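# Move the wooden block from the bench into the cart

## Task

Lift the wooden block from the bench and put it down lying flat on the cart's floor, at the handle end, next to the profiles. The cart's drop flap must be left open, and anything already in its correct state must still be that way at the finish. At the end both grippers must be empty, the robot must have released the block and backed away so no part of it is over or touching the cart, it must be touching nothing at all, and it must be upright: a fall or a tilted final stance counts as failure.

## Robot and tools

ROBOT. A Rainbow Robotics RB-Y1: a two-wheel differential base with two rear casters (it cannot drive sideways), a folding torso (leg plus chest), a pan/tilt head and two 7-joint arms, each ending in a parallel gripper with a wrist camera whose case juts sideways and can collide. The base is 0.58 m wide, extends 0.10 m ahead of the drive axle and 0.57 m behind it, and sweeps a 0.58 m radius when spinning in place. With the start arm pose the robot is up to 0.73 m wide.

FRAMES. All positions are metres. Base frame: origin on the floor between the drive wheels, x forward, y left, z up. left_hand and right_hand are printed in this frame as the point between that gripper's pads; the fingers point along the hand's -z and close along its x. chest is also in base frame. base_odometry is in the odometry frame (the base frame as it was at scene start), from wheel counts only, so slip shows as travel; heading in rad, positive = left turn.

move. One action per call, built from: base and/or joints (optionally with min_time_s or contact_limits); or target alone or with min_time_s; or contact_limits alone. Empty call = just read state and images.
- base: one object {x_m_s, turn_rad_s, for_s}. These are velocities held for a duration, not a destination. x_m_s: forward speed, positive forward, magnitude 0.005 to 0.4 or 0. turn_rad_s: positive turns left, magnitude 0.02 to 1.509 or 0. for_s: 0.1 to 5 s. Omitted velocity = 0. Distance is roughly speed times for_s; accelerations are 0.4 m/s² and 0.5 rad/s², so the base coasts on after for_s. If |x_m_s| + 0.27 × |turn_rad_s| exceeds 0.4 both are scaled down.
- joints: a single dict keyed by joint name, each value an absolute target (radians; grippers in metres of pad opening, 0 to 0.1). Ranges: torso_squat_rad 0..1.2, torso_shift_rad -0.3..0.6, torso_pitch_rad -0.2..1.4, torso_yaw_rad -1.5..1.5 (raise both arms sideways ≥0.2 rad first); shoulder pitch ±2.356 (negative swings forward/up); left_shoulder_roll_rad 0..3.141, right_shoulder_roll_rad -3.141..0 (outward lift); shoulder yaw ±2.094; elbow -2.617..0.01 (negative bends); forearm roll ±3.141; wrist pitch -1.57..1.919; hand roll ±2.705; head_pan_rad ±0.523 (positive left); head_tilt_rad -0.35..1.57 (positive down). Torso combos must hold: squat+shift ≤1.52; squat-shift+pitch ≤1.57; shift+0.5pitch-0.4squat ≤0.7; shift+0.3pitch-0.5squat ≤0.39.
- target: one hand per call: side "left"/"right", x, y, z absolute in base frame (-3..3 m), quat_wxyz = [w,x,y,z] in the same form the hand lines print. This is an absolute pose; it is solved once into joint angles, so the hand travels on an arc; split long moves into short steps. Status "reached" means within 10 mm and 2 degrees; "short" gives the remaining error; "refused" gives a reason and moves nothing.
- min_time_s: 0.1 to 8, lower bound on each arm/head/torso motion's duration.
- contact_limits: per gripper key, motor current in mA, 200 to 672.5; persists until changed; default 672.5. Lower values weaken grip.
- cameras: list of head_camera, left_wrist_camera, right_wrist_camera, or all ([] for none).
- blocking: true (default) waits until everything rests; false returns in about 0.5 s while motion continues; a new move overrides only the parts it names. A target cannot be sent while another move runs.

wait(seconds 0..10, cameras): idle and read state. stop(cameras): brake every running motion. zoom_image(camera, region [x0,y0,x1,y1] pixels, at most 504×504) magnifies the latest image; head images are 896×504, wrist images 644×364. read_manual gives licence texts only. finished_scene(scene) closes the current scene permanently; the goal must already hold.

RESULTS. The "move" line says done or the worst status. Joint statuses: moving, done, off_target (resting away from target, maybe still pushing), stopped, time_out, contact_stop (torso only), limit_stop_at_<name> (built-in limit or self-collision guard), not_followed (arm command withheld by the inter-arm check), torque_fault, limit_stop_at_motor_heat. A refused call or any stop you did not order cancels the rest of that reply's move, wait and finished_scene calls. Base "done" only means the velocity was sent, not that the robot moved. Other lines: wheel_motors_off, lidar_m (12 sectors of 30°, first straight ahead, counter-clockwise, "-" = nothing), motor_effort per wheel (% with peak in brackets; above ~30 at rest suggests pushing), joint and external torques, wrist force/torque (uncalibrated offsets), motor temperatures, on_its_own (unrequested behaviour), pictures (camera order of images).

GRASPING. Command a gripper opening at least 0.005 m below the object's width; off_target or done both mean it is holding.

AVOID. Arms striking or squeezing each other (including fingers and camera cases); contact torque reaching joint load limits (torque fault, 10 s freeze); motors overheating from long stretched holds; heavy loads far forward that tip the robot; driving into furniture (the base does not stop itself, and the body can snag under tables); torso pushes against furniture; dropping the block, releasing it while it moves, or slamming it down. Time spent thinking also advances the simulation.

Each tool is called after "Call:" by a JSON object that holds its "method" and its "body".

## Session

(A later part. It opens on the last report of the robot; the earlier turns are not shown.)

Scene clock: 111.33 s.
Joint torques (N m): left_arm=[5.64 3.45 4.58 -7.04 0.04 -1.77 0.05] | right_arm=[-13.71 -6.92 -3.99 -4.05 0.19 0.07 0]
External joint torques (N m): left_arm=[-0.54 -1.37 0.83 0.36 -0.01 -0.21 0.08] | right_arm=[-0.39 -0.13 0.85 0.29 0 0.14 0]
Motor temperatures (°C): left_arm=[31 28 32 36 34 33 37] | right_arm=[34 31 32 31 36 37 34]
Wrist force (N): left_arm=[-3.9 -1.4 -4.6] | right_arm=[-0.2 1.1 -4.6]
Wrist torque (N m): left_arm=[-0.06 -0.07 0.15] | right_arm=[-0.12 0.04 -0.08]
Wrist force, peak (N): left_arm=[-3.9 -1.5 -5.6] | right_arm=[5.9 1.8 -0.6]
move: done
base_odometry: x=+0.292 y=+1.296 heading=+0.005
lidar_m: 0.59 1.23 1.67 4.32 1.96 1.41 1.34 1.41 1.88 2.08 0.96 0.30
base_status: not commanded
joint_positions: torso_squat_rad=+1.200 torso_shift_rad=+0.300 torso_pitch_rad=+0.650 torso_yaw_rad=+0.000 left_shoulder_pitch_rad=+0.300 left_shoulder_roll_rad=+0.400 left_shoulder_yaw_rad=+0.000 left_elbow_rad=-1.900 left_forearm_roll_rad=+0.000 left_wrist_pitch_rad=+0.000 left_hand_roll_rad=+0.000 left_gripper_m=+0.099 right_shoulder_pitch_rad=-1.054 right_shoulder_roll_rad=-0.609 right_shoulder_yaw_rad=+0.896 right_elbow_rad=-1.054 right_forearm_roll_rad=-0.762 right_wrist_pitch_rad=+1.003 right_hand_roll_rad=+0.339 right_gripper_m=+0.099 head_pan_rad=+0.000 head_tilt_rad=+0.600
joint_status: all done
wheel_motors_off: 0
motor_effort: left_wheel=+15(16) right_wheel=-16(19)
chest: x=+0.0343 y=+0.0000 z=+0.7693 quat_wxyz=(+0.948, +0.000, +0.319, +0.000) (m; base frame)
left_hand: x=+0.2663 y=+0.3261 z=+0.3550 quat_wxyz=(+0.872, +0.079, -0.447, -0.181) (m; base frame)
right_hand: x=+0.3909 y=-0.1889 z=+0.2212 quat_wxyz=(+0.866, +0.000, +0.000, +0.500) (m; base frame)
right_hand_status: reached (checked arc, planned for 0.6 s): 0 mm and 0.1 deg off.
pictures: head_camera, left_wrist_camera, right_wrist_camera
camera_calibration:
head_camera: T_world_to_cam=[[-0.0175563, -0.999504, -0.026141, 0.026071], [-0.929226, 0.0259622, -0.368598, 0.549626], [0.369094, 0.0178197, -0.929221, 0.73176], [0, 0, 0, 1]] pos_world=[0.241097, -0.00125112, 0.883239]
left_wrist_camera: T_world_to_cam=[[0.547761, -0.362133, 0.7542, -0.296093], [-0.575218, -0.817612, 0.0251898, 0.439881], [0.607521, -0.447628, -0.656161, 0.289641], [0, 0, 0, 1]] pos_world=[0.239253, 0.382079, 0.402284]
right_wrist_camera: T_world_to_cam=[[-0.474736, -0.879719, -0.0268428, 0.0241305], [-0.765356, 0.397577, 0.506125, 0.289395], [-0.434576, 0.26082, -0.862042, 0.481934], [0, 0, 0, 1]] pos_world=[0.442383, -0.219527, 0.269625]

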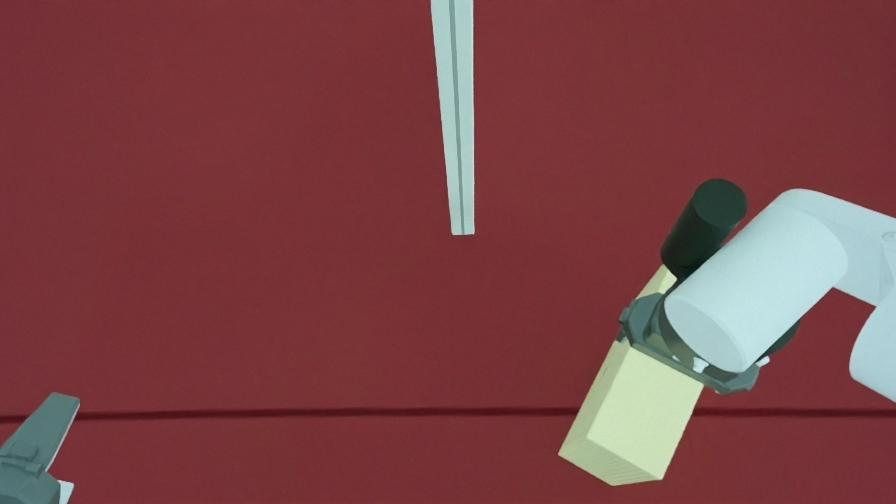

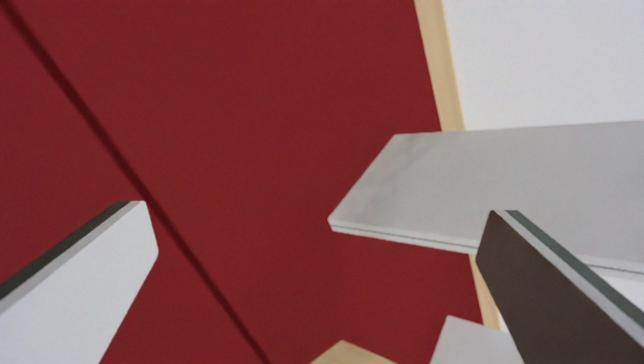

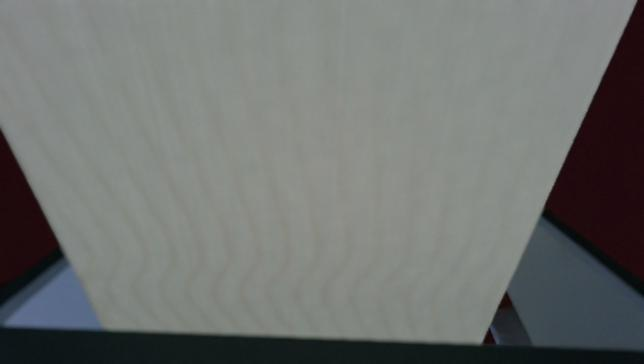

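Call:
{"method": "move", "body": {"joints": {"right_gripper_m":0.03}, "cameras": []}}

Call:
{"method": "move", "body": {"target": {"side":"right","x":0.391,"y":-0.189,"z":0.26,"quat_wxyz":[0.866,0,0,0.5]}, "min_time_s": 2}}

Scene clock: 114.83 s.
Joint torques (N m): left_arm=[5.26 3.58 4.71 -7.13 0.1 -1.66 0.11] | right_arm=[-11.54 -7.83 -3.89 -2.35 0.26 1.81 -0.12]
External joint torques (N m): left_arm=[-0.92 -1.23 0.96 0.26 0.05 -0.1 0.15] | right_arm=[1.79 -1.05 0.95 2 0.06 1.89 -0.12]
Motor temperatures (°C): left_arm=[31 28 32 36 34 33 37] | right_arm=[34 31 32 31 36 36 34]
Wrist force (N): left_arm=[-3.8 -1.0 -5.0] | right_arm=[5.7 0.6 -6.8]
Wrist torque (N m): left_arm=[-0.10 -0.07 0.12] | right_arm=[-0.13 -0.57 -0.21]
Wrist force, peak (N): left_arm=[-4.1 -0.9 -6.0] | right_arm=[6.6 -0.4 -7.4]
move: off_target
base_odometry: x=+0.292 y=+1.296 heading=+0.005
lidar_m: 0.58 1.22 1.67 4.30 1.96 1.41 1.35 1.41 1.89 2.07 0.95 0.31
base_status: not commanded
joint_positions: torso_squat_rad=+1.200 torso_shift_rad=+0.300 torso_pitch_rad=+0.650 torso_yaw_rad=+0.000 left_shoulder_pitch_rad=+0.300 left_shoulder_roll_rad=+0.400 left_shoulder_yaw_rad=+0.000 left_elbow_rad=-1.900 left_forearm_roll_rad=+0.000 left_wrist_pitch_rad=+0.000 left_hand_roll_rad=+0.000 left_gripper_m=+0.099 right_shoulder_pitch_rad=-1.054 right_shoulder_roll_rad=-0.609 right_shoulder_yaw_rad=+0.896 right_elbow_rad=-1.055 right_forearm_roll_rad=-0.762 right_wrist_pitch_rad=+1.002 right_hand_roll_rad=+0.339 right_gripper_m=+0.076 head_pan_rad=+0.000 head_tilt_rad=+0.600
joint_status: right_gripper_m off_target (ended at +0.076, target +0.030)
wheel_motors_off: 0
motor_effort: left_wheel=+15(16) right_wheel=-16(17)
chest: x=+0.0343 y=+0.0000 z=+0.7693 quat_wxyz=(+0.948, +0.000, +0.319, +0.000) (m; base frame)
left_hand: x=+0.2663 y=+0.3262 z=+0.3551 quat_wxyz=(+0.872, +0.079, -0.447, -0.181) (m; base frame)
right_hand: x=+0.3913 y=-0.1884 z=+0.2214 quat_wxyz=(+0.866, +0.000, -0.001, +0.500) (m; base frame)
pictures: none
No camera images: "cameras" was empty.

Scene clock: 117.17 s.
Joint torques (N m): left_arm=[5.78 3.49 4.51 -7.11 0.05 -1.75 0.11] | right_arm=[-18.26 -10.59 -10.7 -9.15 -0.25 0.31 -0.28]
External joint torques (N m): left_arm=[-0.41 -1.33 0.76 0.28 0.01 -0.19 0.15] | right_arm=[-5.12 -3.05 -4.84 -4.34 -0.46 0.37 -0.28]
Motor temperatures (°C): left_arm=[31 28 32 36 34 33 37] | right_arm=[34 31 32 31 36 36 34]
Wrist force (N): left_arm=[-3.9 -0.8 -4.7] | right_arm=[0.1 0.8 -26.7]
Wrist torque (N m): left_arm=[-0.17 -0.02 0.12] | right_arm=[-0.22 0.00 -0.12]
Wrist force, peak (N): left_arm=[-3.8 -1.3 -6.0] | right_arm=[1.0 0.9 -27.2]
move: done
base_odometry: x=+0.292 y=+1.296 heading=+0.005
lidar_m: 0.60 1.23 1.66 4.31 1.98 1.42 1.34 1.40 1.89 2.08 0.95 0.31
base_status: not commanded
joint_positions: torso_squat_rad=+1.200 torso_shift_rad=+0.300 torso_pitch_rad=+0.651 torso_yaw_rad=+0.000 left_shoulder_pitch_rad=+0.300 left_shoulder_roll_rad=+0.400 left_shoulder_yaw_rad=+0.000 left_elbow_rad=-1.900 left_forearm_roll_rad=+0.000 left_wrist_pitch_rad=+0.000 left_hand_roll_rad=+0.000 left_gripper_m=+0.099 right_shoulder_pitch_rad=-1.037 right_shoulder_roll_rad=-0.715 right_shoulder_yaw_rad=+0.887 right_elbow_rad=-1.287 right_forearm_roll_rad=-0.770 right_wrist_pitch_rad=+1.126 right_hand_roll_rad=+0.250 right_gripper_m=+0.075 head_pan_rad=+0.000 head_tilt_rad=+0.600
joint_status: all done
wheel_motors_off: 0
motor_effort: left_wheel=+16(16) right_wheel=-15(18)
chest: x=+0.0344 y=+0.0000 z=+0.7692 quat_wxyz=(+0.948, +0.000, +0.320, +0.000) (m; base frame)
left_hand: x=+0.2662 y=+0.3261 z=+0.3549 quat_wxyz=(+0.872, +0.079, -0.447, -0.182) (m; base frame)
right_hand: x=+0.3899 y=-0.1891 z=+0.2583 quat_wxyz=(+0.866, +0.001, +0.003, +0.500) (m; base frame)
right_hand_status: reached (checked arc, planned for 2.0 s): 2 mm and 0.3 deg off.
pictures: head_camera, left_wrist_camera, right_wrist_camera
camera_calibration:
head_camera: T_world_to_cam=[[-0.0175929, -0.999498, -0.0263533, 0.0261655], [-0.929425, 0.0260647, -0.368088, 0.54934], [0.36859, 0.0180177, -0.929417, 0.731798], [0, 0, 0, 1]] pos_world=[0.241298, -0.00135131, 0.883041]
left_wrist_camera: T_world_to_cam=[[0.548151, -0.362239, 0.753866, -0.295899], [-0.575187, -0.817629, 0.0253525, 0.439899], [0.607199, -0.447511, -0.656539, 0.289806], [0, 0, 0, 1]] pos_world=[0.239252, 0.382179, 0.402184]
right_wrist_camera: T_world_to_cam=[[-0.473636, -0.880421, -0.0229638, 0.0229017], [-0.762738, 0.397011, 0.510503, 0.267709], [-0.440341, 0.259308, -0.859569, 0.514878], [0, 0, 0, 1]] pos_world=[0.441761, -0.219632, 0.306433]

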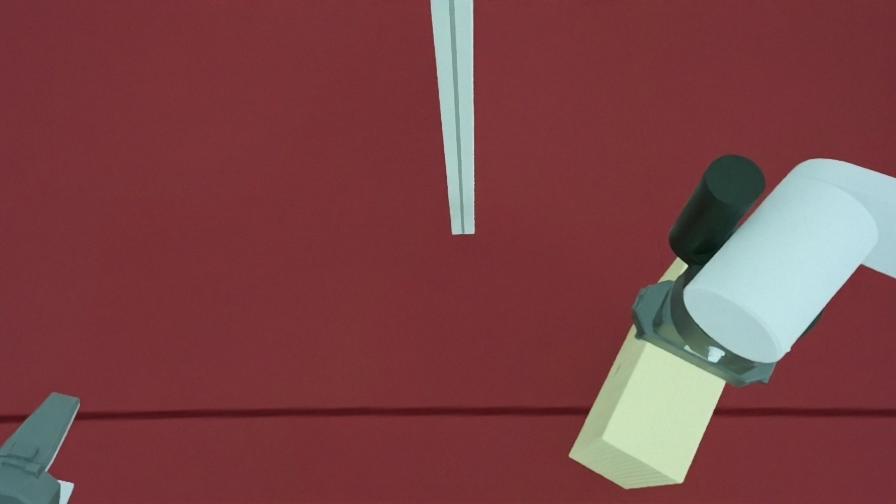

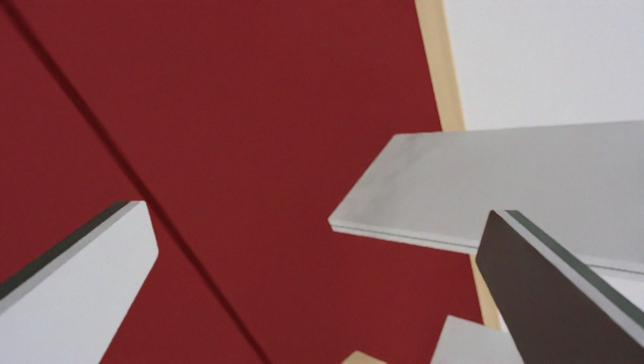

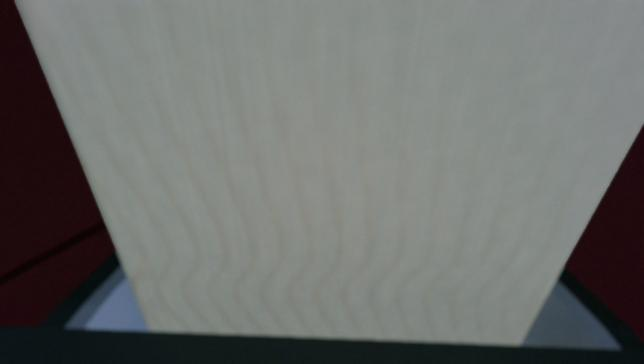

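Call:
{"method": "move", "body": {"base": {"x_m_s":-0.1,"for_s":3.5}, "cameras": []}}

Call:
{"method": "move", "body": {"joints": {"torso_squat_rad":0.3,"torso_shift_rad":0.1,"torso_pitch_rad":0.3}, "min_time_s": 5, "cameras": []}}

Call:
{"method": "move", "body": {"target": {"side":"right","x":0.33,"y":-0.22,"z":0.9,"quat_wxyz":[0.966,0,0,0.2588]}, "min_time_s": 3}}

Scene clock: 123.53 s.
Joint torques (N m): left_arm=[5.64 3.29 4.69 -7.22 0.03 -1.75 0] | right_arm=[-20.06 -9.86 -9.99 -8.71 0.1 0.01 -0.24]
External joint torques (N m): left_arm=[-0.56 -1.53 0.94 0.17 -0.01 -0.19 0.04] | right_arm=[-6.94 -2.33 -4.13 -3.9 -0.11 0.07 -0.24]
Motor temperatures (°C): left_arm=[31 28 32 36 34 33 37] | right_arm=[34 31 32 31 36 36 34]
Wrist force (N): left_arm=[-3.3 -0.7 -5.6] | right_arm=[0.5 1.5 -26.5]
Wrist torque (N m): left_arm=[-0.16 0.01 0.14] | right_arm=[-0.33 -0.03 -0.10]
Wrist force, peak (N): left_arm=[-4.8 -1.1 -5.8] | right_arm=[0.6 3.5 -27.5]
move: done
base_odometry: x=-0.058 y=+1.294 heading=+0.007
lidar_m: 0.94 1.57 2.12 4.30 1.45 1.05 0.98 1.05 1.42 3.58 1.49 0.31
base_status: done (sent for 3.5 of 3.5 s)
joint_positions: torso_squat_rad=+1.200 torso_shift_rad=+0.300 torso_pitch_rad=+0.651 torso_yaw_rad=+0.000 left_shoulder_pitch_rad=+0.300 left_shoulder_roll_rad=+0.400 left_shoulder_yaw_rad=+0.000 left_elbow_rad=-1.900 left_forearm_roll_rad=+0.000 left_wrist_pitch_rad=+0.000 left_hand_roll_rad=+0.000 left_gripper_m=+0.099 right_shoulder_pitch_rad=-1.037 right_shoulder_roll_rad=-0.716 right_shoulder_yaw_rad=+0.887 right_elbow_rad=-1.287 right_forearm_roll_rad=-0.770 right_wrist_pitch_rad=+1.126 right_hand_roll_rad=+0.250 right_gripper_m=+0.075 head_pan_rad=+0.000 head_tilt_rad=+0.600
joint_status: not commanded
wheel_motors_off: 0
motor_effort: left_wheel=+17(34) right_wheel=-19(34)
chest: x=+0.0345 y=+0.0000 z=+0.7691 quat_wxyz=(+0.948, +0.000, +0.320, +0.000) (m; base frame)
left_hand: x=+0.2662 y=+0.3262 z=+0.3548 quat_wxyz=(+0.872, +0.079, -0.447, -0.182) (m; base frame)
right_hand: x=+0.3897 y=-0.1892 z=+0.2581 quat_wxyz=(+0.866, +0.001, +0.003, +0.500) (m; base frame)
pictures: none
No camera images: "cameras" was empty.

Scene clock: 128.83 s.
Joint torques (N m): left_arm=[-0.64 4.78 5.49 -9.02 0.06 -1.98 0.04] | right_arm=[-28.59 -10.77 -11.84 -8.06 1.69 -1.75 -0.16]
External joint torques (N m): left_arm=[-0.01 -1.12 0.96 0.22 0 -0.17 0.09] | right_arm=[-9.41 -2.05 -3.78 -3.85 1.06 -1.24 -0.16]
Motor temperatures (°C): left_arm=[31 28 32 36 34 33 37] | right_arm=[35 30 32 31 36 36 34]
Wrist force (N): left_arm=[-4.6 -1.5 -3.0] | right_arm=[-4.6 9.0 -25.3]
Wrist torque (N m): left_arm=[-0.07 -0.16 0.12] | right_arm=[0.31 0.25 -0.08]
Wrist force, peak (N): left_arm=[-4.6 -1.3 -5.7] | right_arm=[-4.7 7.4 -26.6]
move: done
base_odometry: x=-0.058 y=+1.294 heading=+0.007
lidar_m: 0.92 1.57 2.12 4.28 1.47 1.04 0.99 1.04 1.41 3.59 1.44 1.20
base_status: not commanded
joint_positions: torso_squat_rad=+0.300 torso_shift_rad=+0.100 torso_pitch_rad=+0.301 torso_yaw_rad=+0.000 left_shoulder_pitch_rad=+0.300 left_shoulder_roll_rad=+0.400 left_shoulder_yaw_rad=+0.000 left_elbow_rad=-1.900 left_forearm_roll_rad=+0.000 left_wrist_pitch_rad=+0.000 left_hand_roll_rad=+0.000 left_gripper_m=+0.099 right_shoulder_pitch_rad=-1.036 right_shoulder_roll_rad=-0.716 right_shoulder_yaw_rad=+0.887 right_elbow_rad=-1.287 right_forearm_roll_rad=-0.771 right_wrist_pitch_rad=+1.127 right_hand_roll_rad=+0.250 right_gripper_m=+0.074 head_pan_rad=+0.000 head_tilt_rad=+0.600
joint_status: all done
wheel_motors_off: 0
motor_effort: left_wheel=+18(19) right_wheel=-16(21)
chest: x=-0.0693 y=+0.0000 z=+1.2414 quat_wxyz=(+0.989, +0.000, +0.150, +0.000) (m; base frame)
left_hand: x=+0.2904 y=+0.3262 z=+0.9316 quat_wxyz=(+0.781, +0.109, -0.592, -0.165) (m; base frame)
right_hand: x=+0.4391 y=-0.1894 z=+0.8827 quat_wxyz=(+0.853, -0.086, -0.147, +0.493) (m; base frame)
pictures: none
No camera images: "cameras" was empty.

Scene clock: 132.17 s.
Joint torques (N m): left_arm=[-0.38 4.85 5.51 -8.83 0.07 -1.92 0.03] | right_arm=[-23.23 -13.9 -14.62 -7.92 -0.25 0.38 -0.3]
External joint torques (N m): left_arm=[0.26 -1.05 0.99 0.41 0.01 -0.12 0.07] | right_arm=[-6.69 -4.12 -6.11 -3.85 -0.48 0.41 -0.3]
Motor temperatures (°C): left_arm=[31 28 32 36 34 33 37] | right_arm=[35 31 32 31 36 36 34]
Wrist force (N): left_arm=[-4.3 -1.4 -3.9] | right_arm=[0.2 2.1 -26.6]
Wrist torque (N m): left_arm=[-0.08 -0.08 0.16] | right_arm=[-0.24 0.00 -0.10]
Wrist force, peak (N): left_arm=[-5.3 -1.9 -3.2] | right_arm=[-4.0 9.4 -25.9]
move: done
base_odometry: x=-0.058 y=+1.294 heading=+0.007
lidar_m: 0.95 1.58 2.13 4.30 1.45 1.05 1.00 1.05 1.40 3.58 1.43 1.20
base_status: not commanded
joint_positions: torso_squat_rad=+0.300 torso_shift_rad=+0.100 torso_pitch_rad=+0.301 torso_yaw_rad=+0.000 left_shoulder_pitch_rad=+0.300 left_shoulder_roll_rad=+0.400 left_shoulder_yaw_rad=+0.000 left_elbow_rad=-1.900 left_forearm_roll_rad=+0.000 left_wrist_pitch_rad=+0.000 left_hand_roll_rad=+0.000 left_gripper_m=+0.099 right_shoulder_pitch_rad=-0.925 right_shoulder_roll_rad=-0.873 right_shoulder_yaw_rad=+0.803 right_elbow_rad=-1.563 right_forearm_roll_rad=-1.037 right_wrist_pitch_rad=+1.465 right_hand_roll_rad=-0.246 right_gripper_m=+0.074 head_pan_rad=+0.000 head_tilt_rad=+0.600
joint_status: all done
wheel_motors_off: 0
motor_effort: left_wheel=+17(19) right_wheel=-17(19)
chest: x=-0.0693 y=+0.0000 z=+1.2414 quat_wxyz=(+0.989, +0.000, +0.150, +0.000) (m; base frame)
left_hand: x=+0.2904 y=+0.3262 z=+0.9316 quat_wxyz=(+0.781, +0.109, -0.592, -0.165) (m; base frame)
right_hand: x=+0.3295 y=-0.2199 z=+0.8985 quat_wxyz=(+0.965, +0.000, +0.004, +0.261) (m; base frame)
right_hand_status: reached (checked arc, planned for 3.0 s): 2 mm and 0.6 deg off.
pictures: head_camera, left_wrist_camera, right_wrist_camera
camera_calibration:
head_camera: T_world_to_cam=[[-0.00750227, -0.999498, -0.030786, 0.042989], [-0.747096, 0.0260662, -0.664205, 1.00699], [0.664674, 0.0180171, -0.746917, 1.00296], [0, 0, 0, 1]] pos_world=[0.0859964, -0.00135131, 1.4193]
left_wrist_camera: T_world_to_cam=[[0.256749, -0.362259, 0.896018, -0.791702], [-0.549075, -0.817624, -0.17323, 0.616593], [0.79536, -0.447505, -0.408831, 0.368352], [0, 0, 0, 1]] pos_world=[0.248852, 0.382179, 0.966785]
right_wrist_camera: T_world_to_cam=[[-0.848163, -0.529431, -0.0179294, 0.177907], [-0.463704, 0.725651, 0.508339, -0.117285], [-0.25612, 0.439468, -0.86097, 1.0268], [0, 0, 0, 1]] pos_world=[0.359492, -0.271947, 0.946852]

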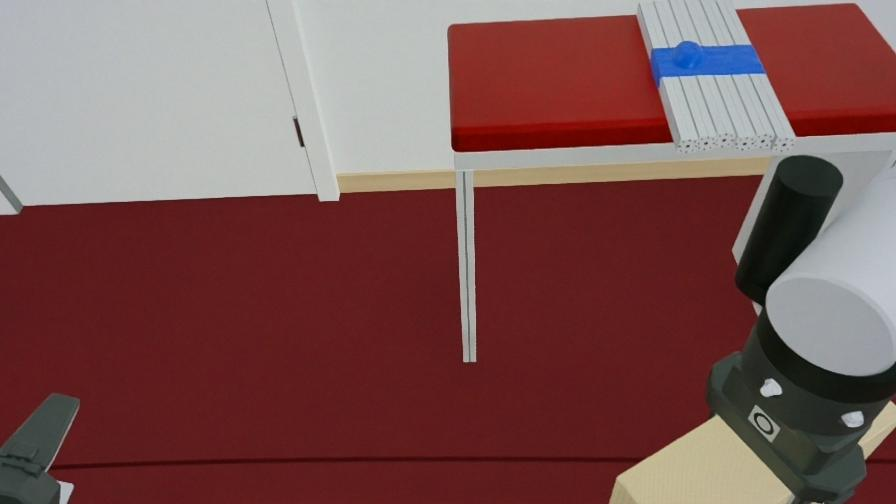

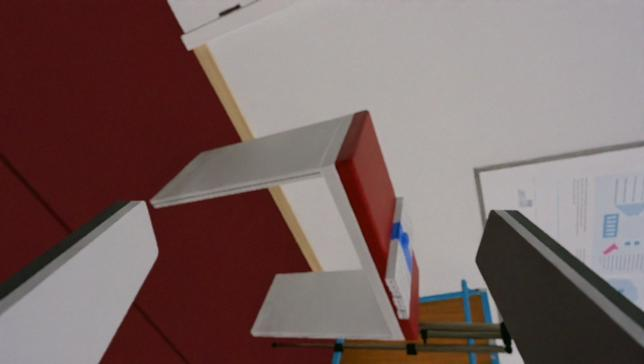

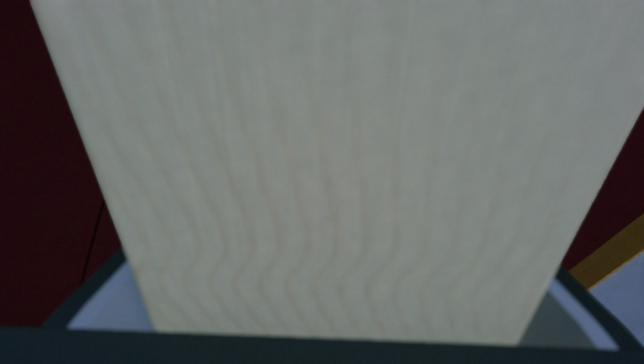

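Call:
{"method": "move", "body": {"base": {"turn_rad_s":-0.4,"for_s":3.933}, "cameras": []}}

Call:
{"method": "move", "body": {"base": {"x_m_s":0.3,"for_s":4.9}, "cameras": []}}

Call:
{"method": "move", "body": {"base": {"turn_rad_s":0.4,"for_s":3.917}, "joints": {"head_tilt_rad":0.55}}}

Scene clock: 140.33 s.
Joint torques (N m): left_arm=[-0.74 4.44 5.37 -8.95 0.09 -1.86 0.06] | right_arm=[-23.72 -13.51 -14.35 -7.52 -0.15 0.12 -0.27]
External joint torques (N m): left_arm=[-0.11 -1.46 0.84 0.29 0.03 -0.05 0.11] | right_arm=[-7.19 -3.73 -5.85 -3.45 -0.38 0.15 -0.27]
Motor temperatures (°C): left_arm=[31 28 32 36 34 33 37] | right_arm=[35 31 32 31 36 36 34]
Wrist force (N): left_arm=[-4.7 -1.8 -2.8] | right_arm=[0.0 2.4 -26.6]
Wrist torque (N m): left_arm=[-0.03 -0.11 0.15] | right_arm=[-0.25 0.03 -0.05]
Wrist force, peak (N): left_arm=[-5.3 -1.2 -4.0] | right_arm=[-0.4 1.7 -27.5]
move: done
base_odometry: x=-0.058 y=+1.294 heading=-1.566
lidar_m: 3.43 1.44 1.20 0.94 1.56 2.11 4.29 1.50 1.06 1.01 1.03 1.37
base_status: done (sent for 3.93 of 3.93 s)
joint_positions: torso_squat_rad=+0.300 torso_shift_rad=+0.100 torso_pitch_rad=+0.301 torso_yaw_rad=+0.000 left_shoulder_pitch_rad=+0.300 left_shoulder_roll_rad=+0.400 left_shoulder_yaw_rad=+0.000 left_elbow_rad=-1.900 left_forearm_roll_rad=+0.000 left_wrist_pitch_rad=+0.000 left_hand_roll_rad=+0.000 left_gripper_m=+0.099 right_shoulder_pitch_rad=-0.924 right_shoulder_roll_rad=-0.873 right_shoulder_yaw_rad=+0.803 right_elbow_rad=-1.563 right_forearm_roll_rad=-1.037 right_wrist_pitch_rad=+1.465 right_hand_roll_rad=-0.246 right_gripper_m=+0.074 head_pan_rad=+0.000 head_tilt_rad=+0.600
joint_status: not commanded
wheel_motors_off: 0
motor_effort: left_wheel=+19(44) right_wheel=-3(43)
chest: x=-0.0693 y=+0.0000 z=+1.2414 quat_wxyz=(+0.989, +0.000, +0.150, +0.000) (m; base frame)
left_hand: x=+0.2904 y=+0.3261 z=+0.9316 quat_wxyz=(+0.781, +0.109, -0.592, -0.165) (m; base frame)
right_hand: x=+0.3295 y=-0.2200 z=+0.8985 quat_wxyz=(+0.965, +0.000, +0.004, +0.261) (m; base frame)
pictures: none
No camera images: "cameras" was empty.

Scene clock: 146.33 s.
Joint torques (N m): left_arm=[0.21 4.65 5.45 -8.99 0.18 -2.02 0] | right_arm=[-24.26 -13.05 -13.55 -7.01 -0.13 0.32 -0.36]
External joint torques (N m): left_arm=[0.84 -1.26 0.92 0.25 0.13 -0.21 0.05] | right_arm=[-7.73 -3.26 -5.05 -2.94 -0.36 0.35 -0.36]
Motor temperatures (°C): left_arm=[31 28 32 36 34 33 37] | right_arm=[35 31 32 31 36 36 34]
Wrist force (N): left_arm=[-4.4 -1.5 -3.6] | right_arm=[0.4 1.7 -26.6]
Wrist torque (N m): left_arm=[-0.09 -0.06 0.15] | right_arm=[-0.20 0.03 -0.06]
Wrist force, peak (N): left_arm=[-5.3 -1.9 -3.5] | right_arm=[-1.4 2.2 -27.9]
move: done
base_odometry: x=-0.051 y=-0.176 heading=-1.566
lidar_m: 3.22 1.23 0.88 0.83 0.85 1.76 4.32 1.41 1.00 0.95 0.96 1.30
base_status: done (sent for 4.9 of 4.9 s)
joint_positions: torso_squat_rad=+0.300 torso_shift_rad=+0.100 torso_pitch_rad=+0.301 torso_yaw_rad=+0.000 left_shoulder_pitch_rad=+0.300 left_shoulder_roll_rad=+0.400 left_shoulder_yaw_rad=+0.000 left_elbow_rad=-1.900 left_forearm_roll_rad=+0.000 left_wrist_pitch_rad=+0.000 left_hand_roll_rad=+0.000 left_gripper_m=+0.099 right_shoulder_pitch_rad=-0.924 right_shoulder_roll_rad=-0.873 right_shoulder_yaw_rad=+0.803 right_elbow_rad=-1.563 right_forearm_roll_rad=-1.037 right_wrist_pitch_rad=+1.465 right_hand_roll_rad=-0.246 right_gripper_m=+0.074 head_pan_rad=+0.000 head_tilt_rad=+0.600
joint_status: not commanded
wheel_motors_off: 0
motor_effort: left_wheel=+1(46) right_wheel=-1(36)
chest: x=-0.0693 y=+0.0000 z=+1.2414 quat_wxyz=(+0.989, +0.000, +0.150, +0.000) (m; base frame)
left_hand: x=+0.2905 y=+0.3261 z=+0.9317 quat_wxyz=(+0.781, +0.109, -0.592, -0.165) (m; base frame)
right_hand: x=+0.3295 y=-0.2201 z=+0.8985 quat_wxyz=(+0.965, +0.000, +0.004, +0.261) (m; base frame)
pictures: none
No camera images: "cameras" was empty.

Scene clock: 151.40 s.
Joint torques (N m): left_arm=[-0.24 4.36 5.47 -8.91 0.15 -2.03 0.02] | right_arm=[-24.37 -13.41 -13.98 -7.13 -0.01 0.32 -0.35]
External joint torques (N m): left_arm=[0.39 -1.55 0.94 0.32 0.09 -0.22 0.06] | right_arm=[-7.84 -3.63 -5.48 -3.06 -0.25 0.35 -0.35]
Motor temperatures (°C): left_arm=[31 28 32 36 34 33 37] | right_arm=[35 31 32 31 35 36 34]
Wrist force (N): left_arm=[-5.1 -1.4 -3.8] | right_arm=[0.2 2.0 -26.8]
Wrist torque (N m): left_arm=[-0.07 -0.17 0.14] | right_arm=[-0.35 -0.01 -0.07]
Wrist force, peak (N): left_arm=[-5.0 -0.9 -4.5] | right_arm=[0.6 2.1 -27.5]
move: done
base_odometry: x=-0.051 y=-0.176 heading=+0.007
lidar_m: 0.82 0.87 1.75 4.08 1.36 0.98 0.94 0.99 1.33 3.38 1.22 0.88
base_status: done (sent for 3.93 of 3.93 s)
joint_positions: torso_squat_rad=+0.300 torso_shift_rad=+0.100 torso_pitch_rad=+0.301 torso_yaw_rad=+0.000 left_shoulder_pitch_rad=+0.300 left_shoulder_roll_rad=+0.400 left_shoulder_yaw_rad=+0.000 left_elbow_rad=-1.900 left_forearm_roll_rad=+0.000 left_wrist_pitch_rad=+0.000 left_hand_roll_rad=+0.000 left_gripper_m=+0.099 right_shoulder_pitch_rad=-0.924 right_shoulder_roll_rad=-0.873 right_shoulder_yaw_rad=+0.803 right_elbow_rad=-1.563 right_forearm_roll_rad=-1.037 right_wrist_pitch_rad=+1.465 right_hand_roll_rad=-0.246 right_gripper_m=+0.074 head_pan_rad=+0.000 head_tilt_rad=+0.550
joint_status: all done
wheel_motors_off: 0
motor_effort: left_wheel=-1(39) right_wheel=+17(35)
chest: x=-0.0694 y=+0.0000 z=+1.2414 quat_wxyz=(+0.989, +0.000, +0.150, +0.000) (m; base frame)
left_hand: x=+0.2905 y=+0.3261 z=+0.9317 quat_wxyz=(+0.781, +0.109, -0.592, -0.165) (m; base frame)
right_hand: x=+0.3294 y=-0.2201 z=+0.8985 quat_wxyz=(+0.965, +0.000, +0.004, +0.261) (m; base frame)
pictures: head_camera, left_wrist_camera, right_wrist_camera
camera_calibration:
head_camera: T_world_to_cam=[[-0.00602144, -0.999495, -0.0311935, 0.0435572], [-0.712909, 0.0261654, -0.700769, 1.05869], [0.701231, 0.0180185, -0.712706, 0.953757], [0, 0, 0, 1]] pos_world=[0.0862063, -0.00135101, 1.423]
left_wrist_camera: T_world_to_cam=[[0.256593, -0.362341, 0.89603, -0.791769], [-0.5491, -0.817577, -0.173372, 0.616654], [0.795393, -0.447524, -0.408746, 0.368265], [0, 0, 0, 1]] pos_world=[0.248852, 0.382079, 0.966885]
right_wrist_camera: T_world_to_cam=[[-0.84826, -0.529271, -0.0180784, 0.177937], [-0.463637, 0.725705, 0.508324, -0.117182], [-0.255921, 0.439572, -0.860976, 1.02682], [0, 0, 0, 1]] pos_world=[0.359392, -0.272146, 0.946852]

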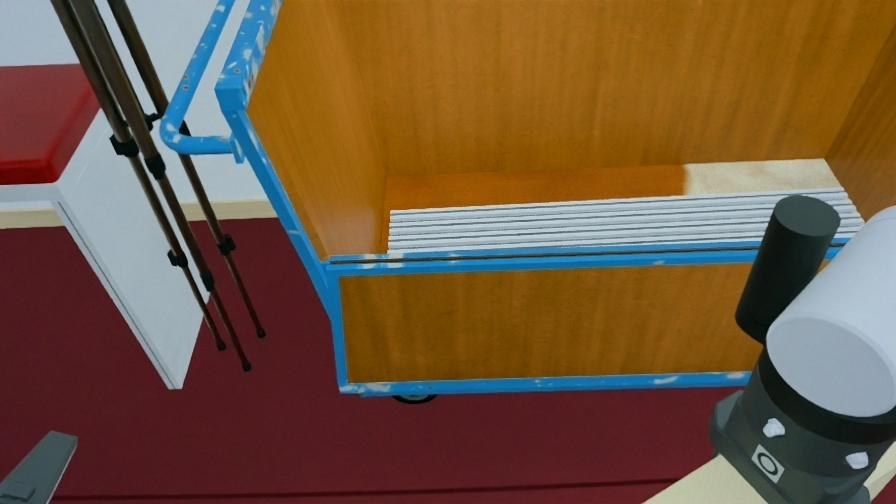

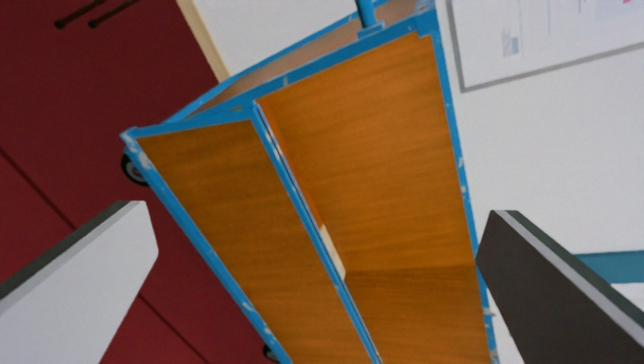

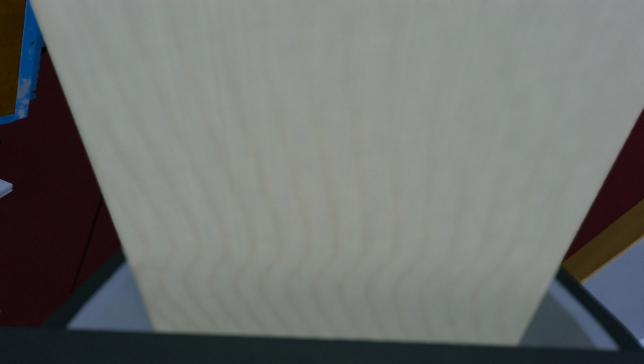

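Call:
{"method": "move", "body": {"target": {"side":"right","x":0.33,"y":-0.25,"z":1.08,"quat_wxyz":[0.966,0,0,0.2588]}, "min_time_s": 2, "cameras": []}}

Call:
{"method": "move", "body": {"base": {"turn_rad_s":-0.3,"for_s":2.333}, "cameras": []}}

Call:
{"method": "move", "body": {"base": {"x_m_s":0.15,"for_s":2.0}, "cameras": []}}

Call:
{"method": "move", "body": {"base": {"turn_rad_s":0.3,"for_s":2.3}, "joints": {"head_tilt_rad":0.7}, "cameras": ["head_camera"]}}

Scene clock: 161.63 s.
Joint torques (N m): left_arm=[-0.3 4.7 5.46 -8.98 0.08 -1.93 0.15] | right_arm=[-26.15 -15.96 -16.06 -3.88 -0.28 0.18 -0.21]
External joint torques (N m): left_arm=[0.33 -1.21 0.93 0.25 0.02 -0.12 0.19] | right_arm=[-9.67 -4.72 -6.49 -1.96 -0.51 0.22 -0.21]
Motor temperatures (°C): left_arm=[31 28 32 36 34 33 37] | right_arm=[35 31 32 31 35 36 34]
Wrist force (N): left_arm=[-4.1 -1.6 -3.5] | right_arm=[-0.3 1.7 -26.7]
Wrist torque (N m): left_arm=[-0.06 -0.06 0.15] | right_arm=[-0.25 -0.03 -0.09]
Wrist force, peak (N): left_arm=[-5.2 -1.4 -4.1] | right_arm=[0.3 1.8 -28.1]
move: done
base_odometry: x=-0.051 y=-0.176 heading=+0.007
lidar_m: 0.82 0.87 1.76 4.09 1.38 0.99 0.93 0.99 1.31 3.38 1.23 0.87
base_status: not commanded
joint_positions: torso_squat_rad=+0.300 torso_shift_rad=+0.100 torso_pitch_rad=+0.301 torso_yaw_rad=+0.000 left_shoulder_pitch_rad=+0.300 left_shoulder_roll_rad=+0.400 left_shoulder_yaw_rad=+0.000 left_elbow_rad=-1.900 left_forearm_roll_rad=+0.000 left_wrist_pitch_rad=+0.000 left_hand_roll_rad=+0.000 left_gripper_m=+0.099 right_shoulder_pitch_rad=-1.104 right_shoulder_roll_rad=-1.140 right_shoulder_yaw_rad=+0.581 right_elbow_rad=-1.813 right_forearm_roll_rad=-1.377 right_wrist_pitch_rad=+1.799 right_hand_roll_rad=-0.320 right_gripper_m=+0.074 head_pan_rad=+0.000 head_tilt_rad=+0.550
joint_status: all done
wheel_motors_off: 0
motor_effort: left_wheel=-1(2) right_wheel=+18(19)
chest: x=-0.0694 y=+0.0000 z=+1.2414 quat_wxyz=(+0.989, +0.000, +0.150, +0.000) (m; base frame)
left_hand: x=+0.2905 y=+0.3261 z=+0.9317 quat_wxyz=(+0.781, +0.109, -0.592, -0.165) (m; base frame)
right_hand: x=+0.3293 y=-0.2500 z=+1.0783 quat_wxyz=(+0.966, +0.000, +0.002, +0.259) (m; base frame)
right_hand_status: reached (checked arc, planned for 2.0 s): 2 mm and 0.2 deg off.
pictures: none
No camera images: "cameras" was empty.

Scene clock: 164.90 s.
Joint torques (N m): left_arm=[-0.57 4.58 5.21 -8.89 0.08 -2.02 0.12] | right_arm=[-25.8 -15.96 -16.25 -4.11 -0.13 0.14 -0.25]
External joint torques (N m): left_arm=[0.07 -1.33 0.68 0.35 0.02 -0.21 0.17] | right_arm=[-9.32 -4.72 -6.67 -2.2 -0.36 0.18 -0.25]
Motor temperatures (°C): left_arm=[31 28 32 36 34 33 37] | right_arm=[35 31 32 31 35 36 34]
Wrist force (N): left_arm=[-4.3 -2.0 -3.4] | right_arm=[-0.4 2.3 -27.0]
Wrist torque (N m): left_arm=[-0.01 -0.05 0.17] | right_arm=[-0.25 -0.02 -0.09]
Wrist force, peak (N): left_arm=[-4.9 -2.2 -3.8] | right_arm=[0.8 2.1 -27.6]
move: done
base_odometry: x=-0.051 y=-0.176 heading=-0.693
lidar_m: 0.95 0.84 0.84 1.22 3.63 1.75 1.08 0.95 0.96 1.14 2.13 2.91
base_status: done (sent for 2.33 of 2.33 s)
joint_positions: torso_squat_rad=+0.300 torso_shift_rad=+0.100 torso_pitch_rad=+0.301 torso_yaw_rad=+0.000 left_shoulder_pitch_rad=+0.300 left_shoulder_roll_rad=+0.400 left_shoulder_yaw_rad=+0.000 left_elbow_rad=-1.900 left_forearm_roll_rad=+0.000 left_wrist_pitch_rad=+0.000 left_hand_roll_rad=+0.000 left_gripper_m=+0.099 right_shoulder_pitch_rad=-1.104 right_shoulder_roll_rad=-1.140 right_shoulder_yaw_rad=+0.581 right_elbow_rad=-1.813 right_forearm_roll_rad=-1.377 right_wrist_pitch_rad=+1.800 right_hand_roll_rad=-0.320 right_gripper_m=+0.074 head_pan_rad=+0.000 head_tilt_rad=+0.550
joint_status: not commanded
wheel_motors_off: 0
motor_effort: left_wheel=+17(38) right_wheel=+1(38)
chest: x=-0.0694 y=+0.0000 z=+1.2414 quat_wxyz=(+0.989, +0.000, +0.150, +0.000) (m; base frame)
left_hand: x=+0.2905 y=+0.3261 z=+0.9317 quat_wxyz=(+0.781, +0.109, -0.592, -0.165) (m; base frame)
right_hand: x=+0.3293 y=-0.2500 z=+1.0784 quat_wxyz=(+0.966, +0.000, +0.002, +0.259) (m; base frame)
pictures: none
No camera images: "cameras" was empty.

Scene clock: 167.73 s.
Joint torques (N m): left_arm=[-0.33 4.75 5.52 -8.9 0.05 -2 0.03] | right_arm=[-24.85 -15.75 -15.94 -3.43 -0.2 0.22 -0.16]
External joint torques (N m): left_arm=[0.31 -1.16 0.99 0.34 -0.01 -0.19 0.08] | right_arm=[-8.37 -4.52 -6.36 -1.51 -0.43 0.26 -0.16]
Motor temperatures (°C): left_arm=[31 28 32 36 34 33 37] | right_arm=[35 31 32 31 35 36 34]
Wrist force (N): left_arm=[-4.5 -1.0 -3.2] | right_arm=[0.4 2.1 -26.8]
Wrist torque (N m): left_arm=[-0.13 -0.11 0.13] | right_arm=[-0.34 -0.03 -0.08]
Wrist force, peak (N): left_arm=[-5.0 -0.3 -4.1] | right_arm=[-0.5 2.5 -27.9]
move: done
base_odometry: x=+0.180 y=-0.368 heading=-0.693
lidar_m: 0.67 0.60 0.62 0.74 1.81 2.14 1.32 1.17 1.18 1.40 2.60 2.56
base_status: done (sent for 2 of 2 s)
joint_positions: torso_squat_rad=+0.300 torso_shift_rad=+0.100 torso_pitch_rad=+0.301 torso_yaw_rad=+0.000 left_shoulder_pitch_rad=+0.300 left_shoulder_roll_rad=+0.400 left_shoulder_yaw_rad=+0.000 left_elbow_rad=-1.900 left_forearm_roll_rad=+0.000 left_wrist_pitch_rad=+0.000 left_hand_roll_rad=+0.000 left_gripper_m=+0.099 right_shoulder_pitch_rad=-1.104 right_shoulder_roll_rad=-1.140 right_shoulder_yaw_rad=+0.581 right_elbow_rad=-1.813 right_forearm_roll_rad=-1.377 right_wrist_pitch_rad=+1.799 right_hand_roll_rad=-0.320 right_gripper_m=+0.074 head_pan_rad=+0.000 head_tilt_rad=+0.550
joint_status: not commanded
wheel_motors_off: 0
motor_effort: left_wheel=-3(46) right_wheel=+6(35)
chest: x=-0.0694 y=+0.0000 z=+1.2414 quat_wxyz=(+0.989, +0.000, +0.150, +0.000) (m; base frame)
left_hand: x=+0.2905 y=+0.3261 z=+0.9317 quat_wxyz=(+0.781, +0.109, -0.592, -0.165) (m; base frame)
right_hand: x=+0.3294 y=-0.2500 z=+1.0785 quat_wxyz=(+0.966, +0.000, +0.002, +0.259) (m; base frame)
pictures: none
No camera images: "cameras" was empty.

Scene clock: 170.97 s.
Joint torques (N m): left_arm=[-0.61 4.61 5.16 -8.93 0.12 -1.98 0.07] | right_arm=[-24.91 -15.63 -15.83 -3.43 -0.14 0.06 -0.24]
External joint torques (N m): left_arm=[0.02 -1.3 0.63 0.31 0.06 -0.17 0.11] | right_arm=[-8.43 -4.4 -6.25 -1.52 -0.37 0.1 -0.24]
Motor temperatures (°C): left_arm=[31 28 32 36 34 33 37] | right_arm=[35 31 32 31 35 36 34]
Wrist force (N): left_arm=[-4.1 -1.6 -2.4] | right_arm=[0.0 1.5 -27.2]
Wrist torque (N m): left_arm=[-0.03 -0.06 0.16] | right_arm=[-0.26 0.06 -0.07]
Wrist force, peak (N): left_arm=[-5.1 -1.5 -4.0] | right_arm=[1.0 2.3 -27.4]
move: done
base_odometry: x=+0.179 y=-0.368 heading=-0.004
lidar_m: 0.60 0.63 1.19 4.87 1.72 1.23 1.16 1.21 1.62 4.06 0.90 0.64
base_status: done (sent for 2.3 of 2.3 s)
joint_positions: torso_squat_rad=+0.300 torso_shift_rad=+0.100 torso_pitch_rad=+0.301 torso_yaw_rad=+0.000 left_shoulder_pitch_rad=+0.300 left_shoulder_roll_rad=+0.400 left_shoulder_yaw_rad=+0.000 left_elbow_rad=-1.900 left_forearm_roll_rad=+0.000 left_wrist_pitch_rad=+0.000 left_hand_roll_rad=+0.000 left_gripper_m=+0.099 right_shoulder_pitch_rad=-1.104 right_shoulder_roll_rad=-1.140 right_shoulder_yaw_rad=+0.581 right_elbow_rad=-1.813 right_forearm_roll_rad=-1.377 right_wrist_pitch_rad=+1.799 right_hand_roll_rad=-0.320 right_gripper_m=+0.074 head_pan_rad=+0.000 head_tilt_rad=+0.700
joint_status: all done
wheel_motors_off: 0
motor_effort: left_wheel=-1(37) right_wheel=+18(28)
chest: x=-0.0694 y=+0.0000 z=+1.2414 quat_wxyz=(+0.989, +0.000, +0.150, +0.000) (m; base frame)
left_hand: x=+0.2904 y=+0.3261 z=+0.9317 quat_wxyz=(+0.781, +0.109, -0.592, -0.165) (m; base frame)
right_hand: x=+0.3294 y=-0.2500 z=+1.0785 quat_wxyz=(+0.966, +0.000, +0.002, +0.259) (m; base frame)
pictures: head_camera
camera_calibration:
head_camera: T_world_to_cam=[[-0.010613, -0.999495, -0.0299416, 0.041722], [-0.80959, 0.0261635, -0.586413, 0.896667], [0.5869, 0.0180168, -0.809459, 1.09298], [0, 0, 0, 1]] pos_world=[0.0849055, -0.00145101, 1.41179]

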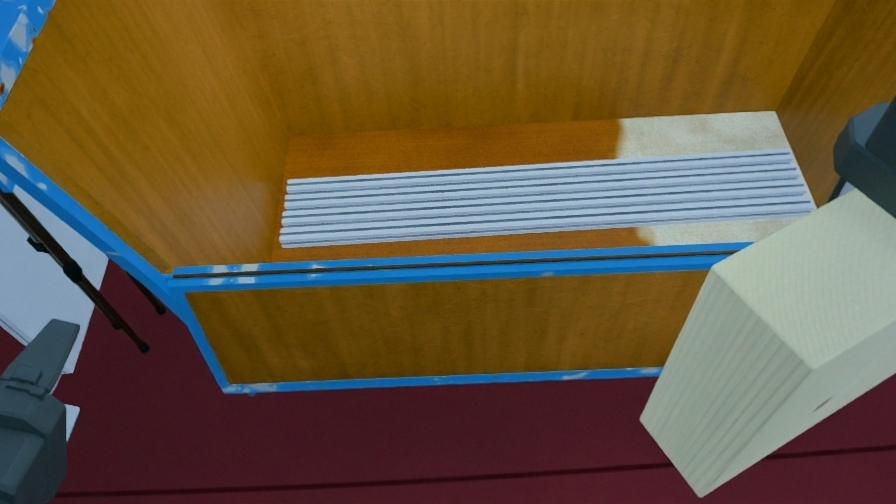

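Call:
{"method": "move", "body": {"joints": {"torso_squat_rad":0.6,"torso_shift_rad":0.25,"torso_pitch_rad":0.6,"torso_yaw_rad":0.4,"left_shoulder_pitch_rad":0.6,"head_pan_rad":-0.3}, "min_time_s": 3, "cameras": []}}

Call:
{"method": "move", "body": {"target": {"side":"right","x":0.42,"y":-0.1,"z":0.97,"quat_wxyz":[0.7071,0,0,0.7071]}, "min_time_s": 3}}

Scene clock: 186.10 s.
Joint torques (N m): left_arm=[9.87 6.76 7.01 -4.44 0.09 -1.44 0.02] | right_arm=[-23.51 -10.15 -13.8 -6.64 -2.83 0.32 -0.28]
External joint torques (N m): left_arm=[0.23 -1.25 0.77 0.24 0.03 -0.34 0.04] | right_arm=[-8.25 -1.81 -5.53 -2.25 -2.42 0.35 -0.28]
Motor temperatures (°C): left_arm=[31 28 32 36 34 33 37] | right_arm=[35 31 32 30 35 36 34]
Wrist force (N): left_arm=[-2.3 -2.5 -5.9] | right_arm=[2.9 -6.4 -25.2]
Wrist torque (N m): left_arm=[-0.01 0.04 0.13] | right_arm=[-0.93 -0.18 -0.10]
Wrist force, peak (N): left_arm=[-3.0 -3.0 -5.7] | right_arm=[0.1 2.4 -27.5]
move: done
base_odometry: x=+0.179 y=-0.368 heading=-0.004
lidar_m: 0.60 0.63 1.19 4.86 1.72 1.22 1.15 1.22 1.61 4.07 0.90 0.63
base_status: not commanded
joint_positions: torso_squat_rad=+0.600 torso_shift_rad=+0.250 torso_pitch_rad=+0.601 torso_yaw_rad=+0.400 left_shoulder_pitch_rad=+0.600 left_shoulder_roll_rad=+0.400 left_shoulder_yaw_rad=+0.000 left_elbow_rad=-1.900 left_forearm_roll_rad=+0.000 left_wrist_pitch_rad=+0.000 left_hand_roll_rad=+0.000 left_gripper_m=+0.099 right_shoulder_pitch_rad=-1.105 right_shoulder_roll_rad=-1.141 right_shoulder_yaw_rad=+0.581 right_elbow_rad=-1.813 right_forearm_roll_rad=-1.377 right_wrist_pitch_rad=+1.799 right_hand_roll_rad=-0.320 right_gripper_m=+0.074 head_pan_rad=-0.300 head_tilt_rad=+0.700
joint_status: all done
wheel_motors_off: 0
motor_effort: left_wheel=-3(4) right_wheel=+14(21)
chest: x=+0.0901 y=+0.0000 z=+1.0955 quat_wxyz=(+0.936, +0.059, +0.290, +0.190) (m; base frame)
left_hand: x=+0.0553 y=+0.4655 z=+0.7581 quat_wxyz=(+0.920, +0.258, -0.292, -0.049) (m; base frame)
right_hand: x=+0.4755 y=-0.0634 z=+0.7861 quat_wxyz=(+0.890, +0.121, +0.120, +0.424) (m; base frame)
pictures: none
No camera images: "cameras" was empty.

Scene clock: 189.43 s.
Joint torques (N m): left_arm=[9.44 6.36 7.15 -4.42 0.07 -1.38 0.09] | right_arm=[-19.91 -5.73 -10.59 2.46 -0.08 -0.16 0.22]
External joint torques (N m): left_arm=[-0.2 -1.66 0.91 0.25 0 -0.28 0.12] | right_arm=[-7.56 -1.67 -3.09 0.88 -0.31 -0.09 0.22]
Motor temperatures (°C): left_arm=[31 28 32 36 34 33 37] | right_arm=[35 31 32 30 35 36 34]
Wrist force (N): left_arm=[-1.9 -2.2 -6.3] | right_arm=[-0.2 1.7 -26.7]
Wrist torque (N m): left_arm=[-0.07 0.09 0.09] | right_arm=[-0.26 0.07 -0.08]
Wrist force, peak (N): left_arm=[-2.0 -2.2 -6.7] | right_arm=[-0.2 1.8 -27.2]
move: done
base_odometry: x=+0.179 y=-0.368 heading=-0.004
lidar_m: 0.61 0.63 1.18 4.84 1.72 1.21 1.16 1.22 1.61 4.06 0.90 0.64
base_status: not commanded
joint_positions: torso_squat_rad=+0.600 torso_shift_rad=+0.250 torso_pitch_rad=+0.601 torso_yaw_rad=+0.400 left_shoulder_pitch_rad=+0.600 left_shoulder_roll_rad=+0.400 left_shoulder_yaw_rad=+0.000 left_elbow_rad=-1.900 left_forearm_roll_rad=+0.000 left_wrist_pitch_rad=+0.000 left_hand_roll_rad=+0.000 left_gripper_m=+0.099 right_shoulder_pitch_rad=-1.761 right_shoulder_roll_rad=-1.459 right_shoulder_yaw_rad=+0.774 right_elbow_rad=-2.398 right_forearm_roll_rad=-1.843 right_wrist_pitch_rad=+1.919 right_hand_roll_rad=-0.239 right_gripper_m=+0.074 head_pan_rad=-0.300 head_tilt_rad=+0.700
joint_status: all done
wheel_motors_off: 0
motor_effort: left_wheel=-4(5) right_wheel=+17(18)
chest: x=+0.0901 y=+0.0000 z=+1.0955 quat_wxyz=(+0.936, +0.059, +0.290, +0.190) (m; base frame)
left_hand: x=+0.0552 y=+0.4655 z=+0.7581 quat_wxyz=(+0.920, +0.258, -0.292, -0.049) (m; base frame)
right_hand: x=+0.4199 y=-0.1005 z=+0.9692 quat_wxyz=(+0.708, +0.005, -0.004, +0.706) (m; base frame)
right_hand_status: reached (checked arc, planned for 3.0 s): 1 mm and 0.7 deg off.
pictures: head_camera, left_wrist_camera, right_wrist_camera
camera_calibration:
head_camera: T_world_to_cam=[[0.0633067, -0.994636, -0.0818042, 0.095777], [-0.946419, -0.0338234, -0.321166, 0.66119], [0.316676, 0.0977529, -0.943483, 1.05318], [0, 0, 0, 1]] pos_world=[0.286183, 0.0146756, 1.21384]
left_wrist_camera: T_world_to_cam=[[0.82799, -0.214051, 0.518281, -0.339572], [-0.182265, -0.976821, -0.112247, 0.578888], [0.530294, -0.00152508, -0.847812, 0.686708], [0, 0, 0, 1]] pos_world=[0.0225163, 0.493832, 0.823171]
right_wrist_camera: T_world_to_cam=[[0.0271403, -0.998905, -0.0380959, -0.0761411], [-0.860412, -0.0427438, 0.507804, -0.108159], [-0.508876, 0.0189963, -0.86063, 1.12193], [0, 0, 0, 1]] pos_world=[0.479927, -0.101993, 1.01759]

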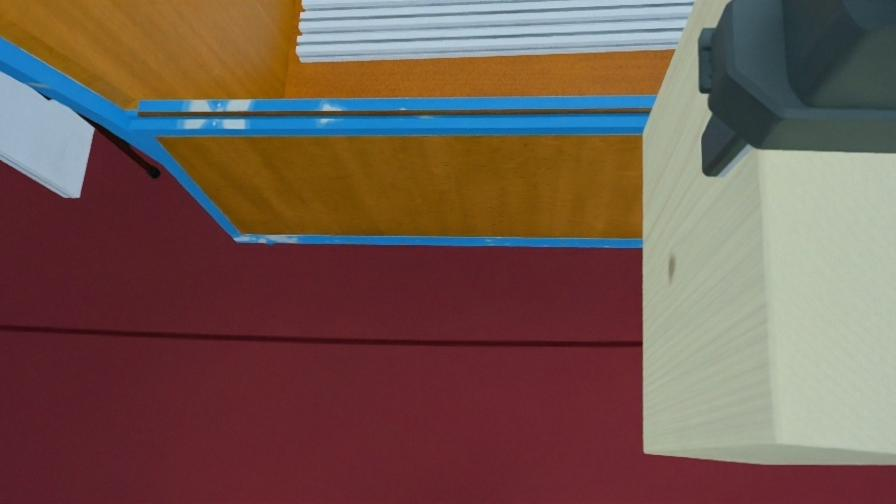

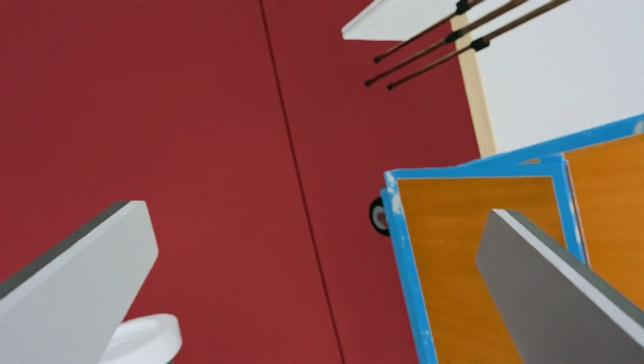

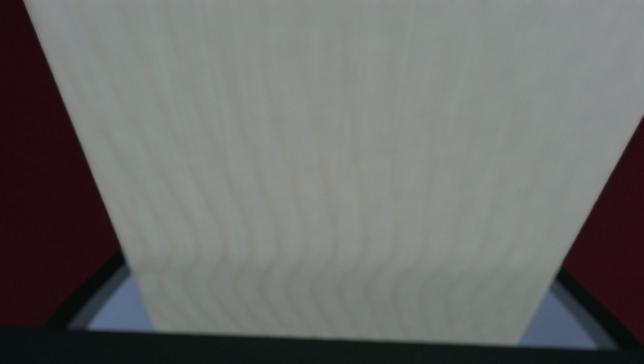

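Call:
{"method": "move", "body": {"base": {"x_m_s":0.12,"for_s":2.9}}}

Scene clock: 196.23 s.
Joint torques (N m): left_arm=[9.08 6.67 7.29 -4.3 0.14 -1.29 0.12] | right_arm=[-18.87 -5.84 -10.92 2.86 -0.09 -0.11 0.1]
External joint torques (N m): left_arm=[-0.56 -1.34 1.05 0.37 0.08 -0.19 0.14] | right_arm=[-6.53 -1.79 -3.42 1.28 -0.31 -0.05 0.1]
Motor temperatures (°C): left_arm=[31 28 32 36 34 33 37] | right_arm=[35 31 32 30 35 36 34]
Wrist force (N): left_arm=[-2.1 -2.5 -5.1] | right_arm=[-0.9 1.8 -27.2]
Wrist torque (N m): left_arm=[-0.02 0.07 0.11] | right_arm=[-0.23 0.04 -0.08]
Wrist force, peak (N): left_arm=[-2.2 -2.8 -7.1] | right_arm=[-0.1 1.1 -28.1]
move: done
base_odometry: x=+0.527 y=-0.369 heading=-0.004
lidar_m: 0.25 0.27 0.36 1.70 2.24 1.59 1.50 1.56 2.09 4.72 0.39 0.26
base_status: done (sent for 2.9 of 2.9 s)
joint_positions: torso_squat_rad=+0.600 torso_shift_rad=+0.250 torso_pitch_rad=+0.601 torso_yaw_rad=+0.400 left_shoulder_pitch_rad=+0.600 left_shoulder_roll_rad=+0.400 left_shoulder_yaw_rad=+0.000 left_elbow_rad=-1.900 left_forearm_roll_rad=+0.000 left_wrist_pitch_rad=+0.000 left_hand_roll_rad=+0.000 left_gripper_m=+0.099 right_shoulder_pitch_rad=-1.761 right_shoulder_roll_rad=-1.459 right_shoulder_yaw_rad=+0.774 right_elbow_rad=-2.398 right_forearm_roll_rad=-1.843 right_wrist_pitch_rad=+1.919 right_hand_roll_rad=-0.239 right_gripper_m=+0.074 head_pan_rad=-0.300 head_tilt_rad=+0.700
joint_status: not commanded
wheel_motors_off: 0
motor_effort: left_wheel=+0(24) right_wheel=+1(43)
chest: x=+0.0901 y=+0.0000 z=+1.0955 quat_wxyz=(+0.936, +0.059, +0.290, +0.190) (m; base frame)
left_hand: x=+0.0552 y=+0.4655 z=+0.7581 quat_wxyz=(+0.920, +0.258, -0.292, -0.049) (m; base frame)
right_hand: x=+0.4199 y=-0.1005 z=+0.9693 quat_wxyz=(+0.708, +0.005, -0.004, +0.707) (m; base frame)
pictures: head_camera, left_wrist_camera, right_wrist_camera
camera_calibration:
head_camera: T_world_to_cam=[[0.0633011, -0.994635, -0.0818131, 0.0957813], [-0.94645, -0.0338246, -0.321075, 0.661057], [0.316585, 0.0977564, -0.943513, 1.05315], [0, 0, 0, 1]] pos_world=[0.286183, 0.0146756, 1.21374]
left_wrist_camera: T_world_to_cam=[[0.828043, -0.214001, 0.518216, -0.339545], [-0.182233, -0.976832, -0.112205, 0.578858], [0.530222, -0.00152569, -0.847857, 0.686747], [0, 0, 0, 1]] pos_world=[0.0225162, 0.493832, 0.823172]
right_wrist_camera: T_world_to_cam=[[0.0273184, -0.998897, -0.0381882, -0.0761313], [-0.86052, -0.0429399, 0.507603, -0.107922], [-0.508683, 0.0189948, -0.860744, 1.12195], [0, 0, 0, 1]] pos_world=[0.479928, -0.101993, 1.01759]

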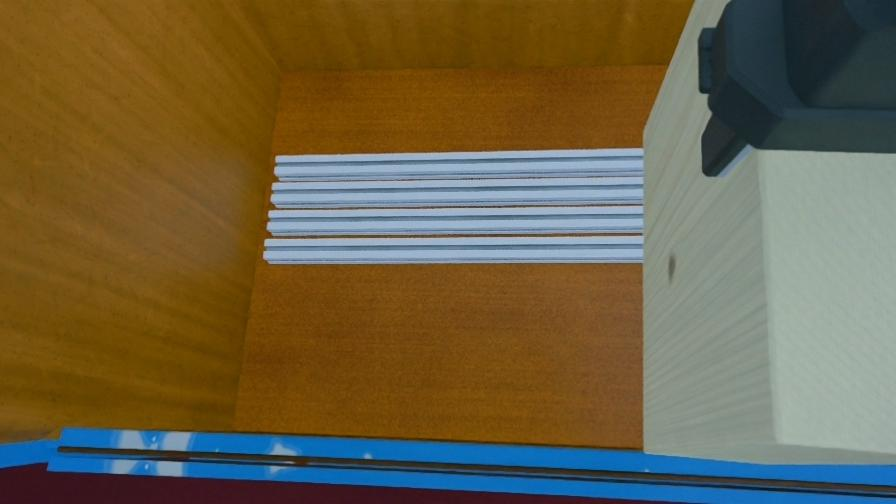

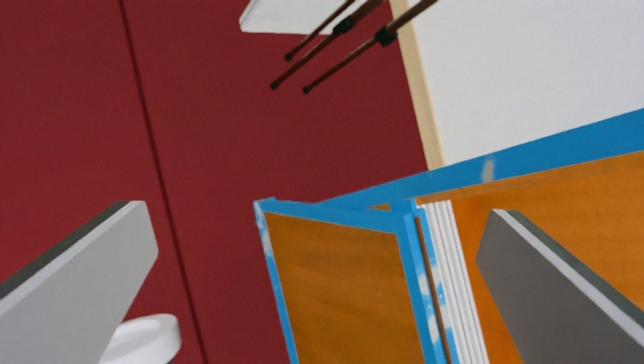

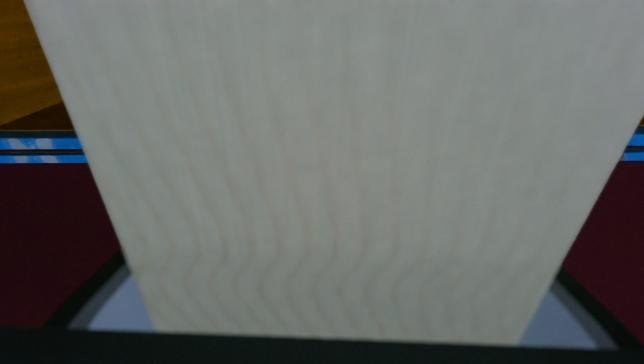

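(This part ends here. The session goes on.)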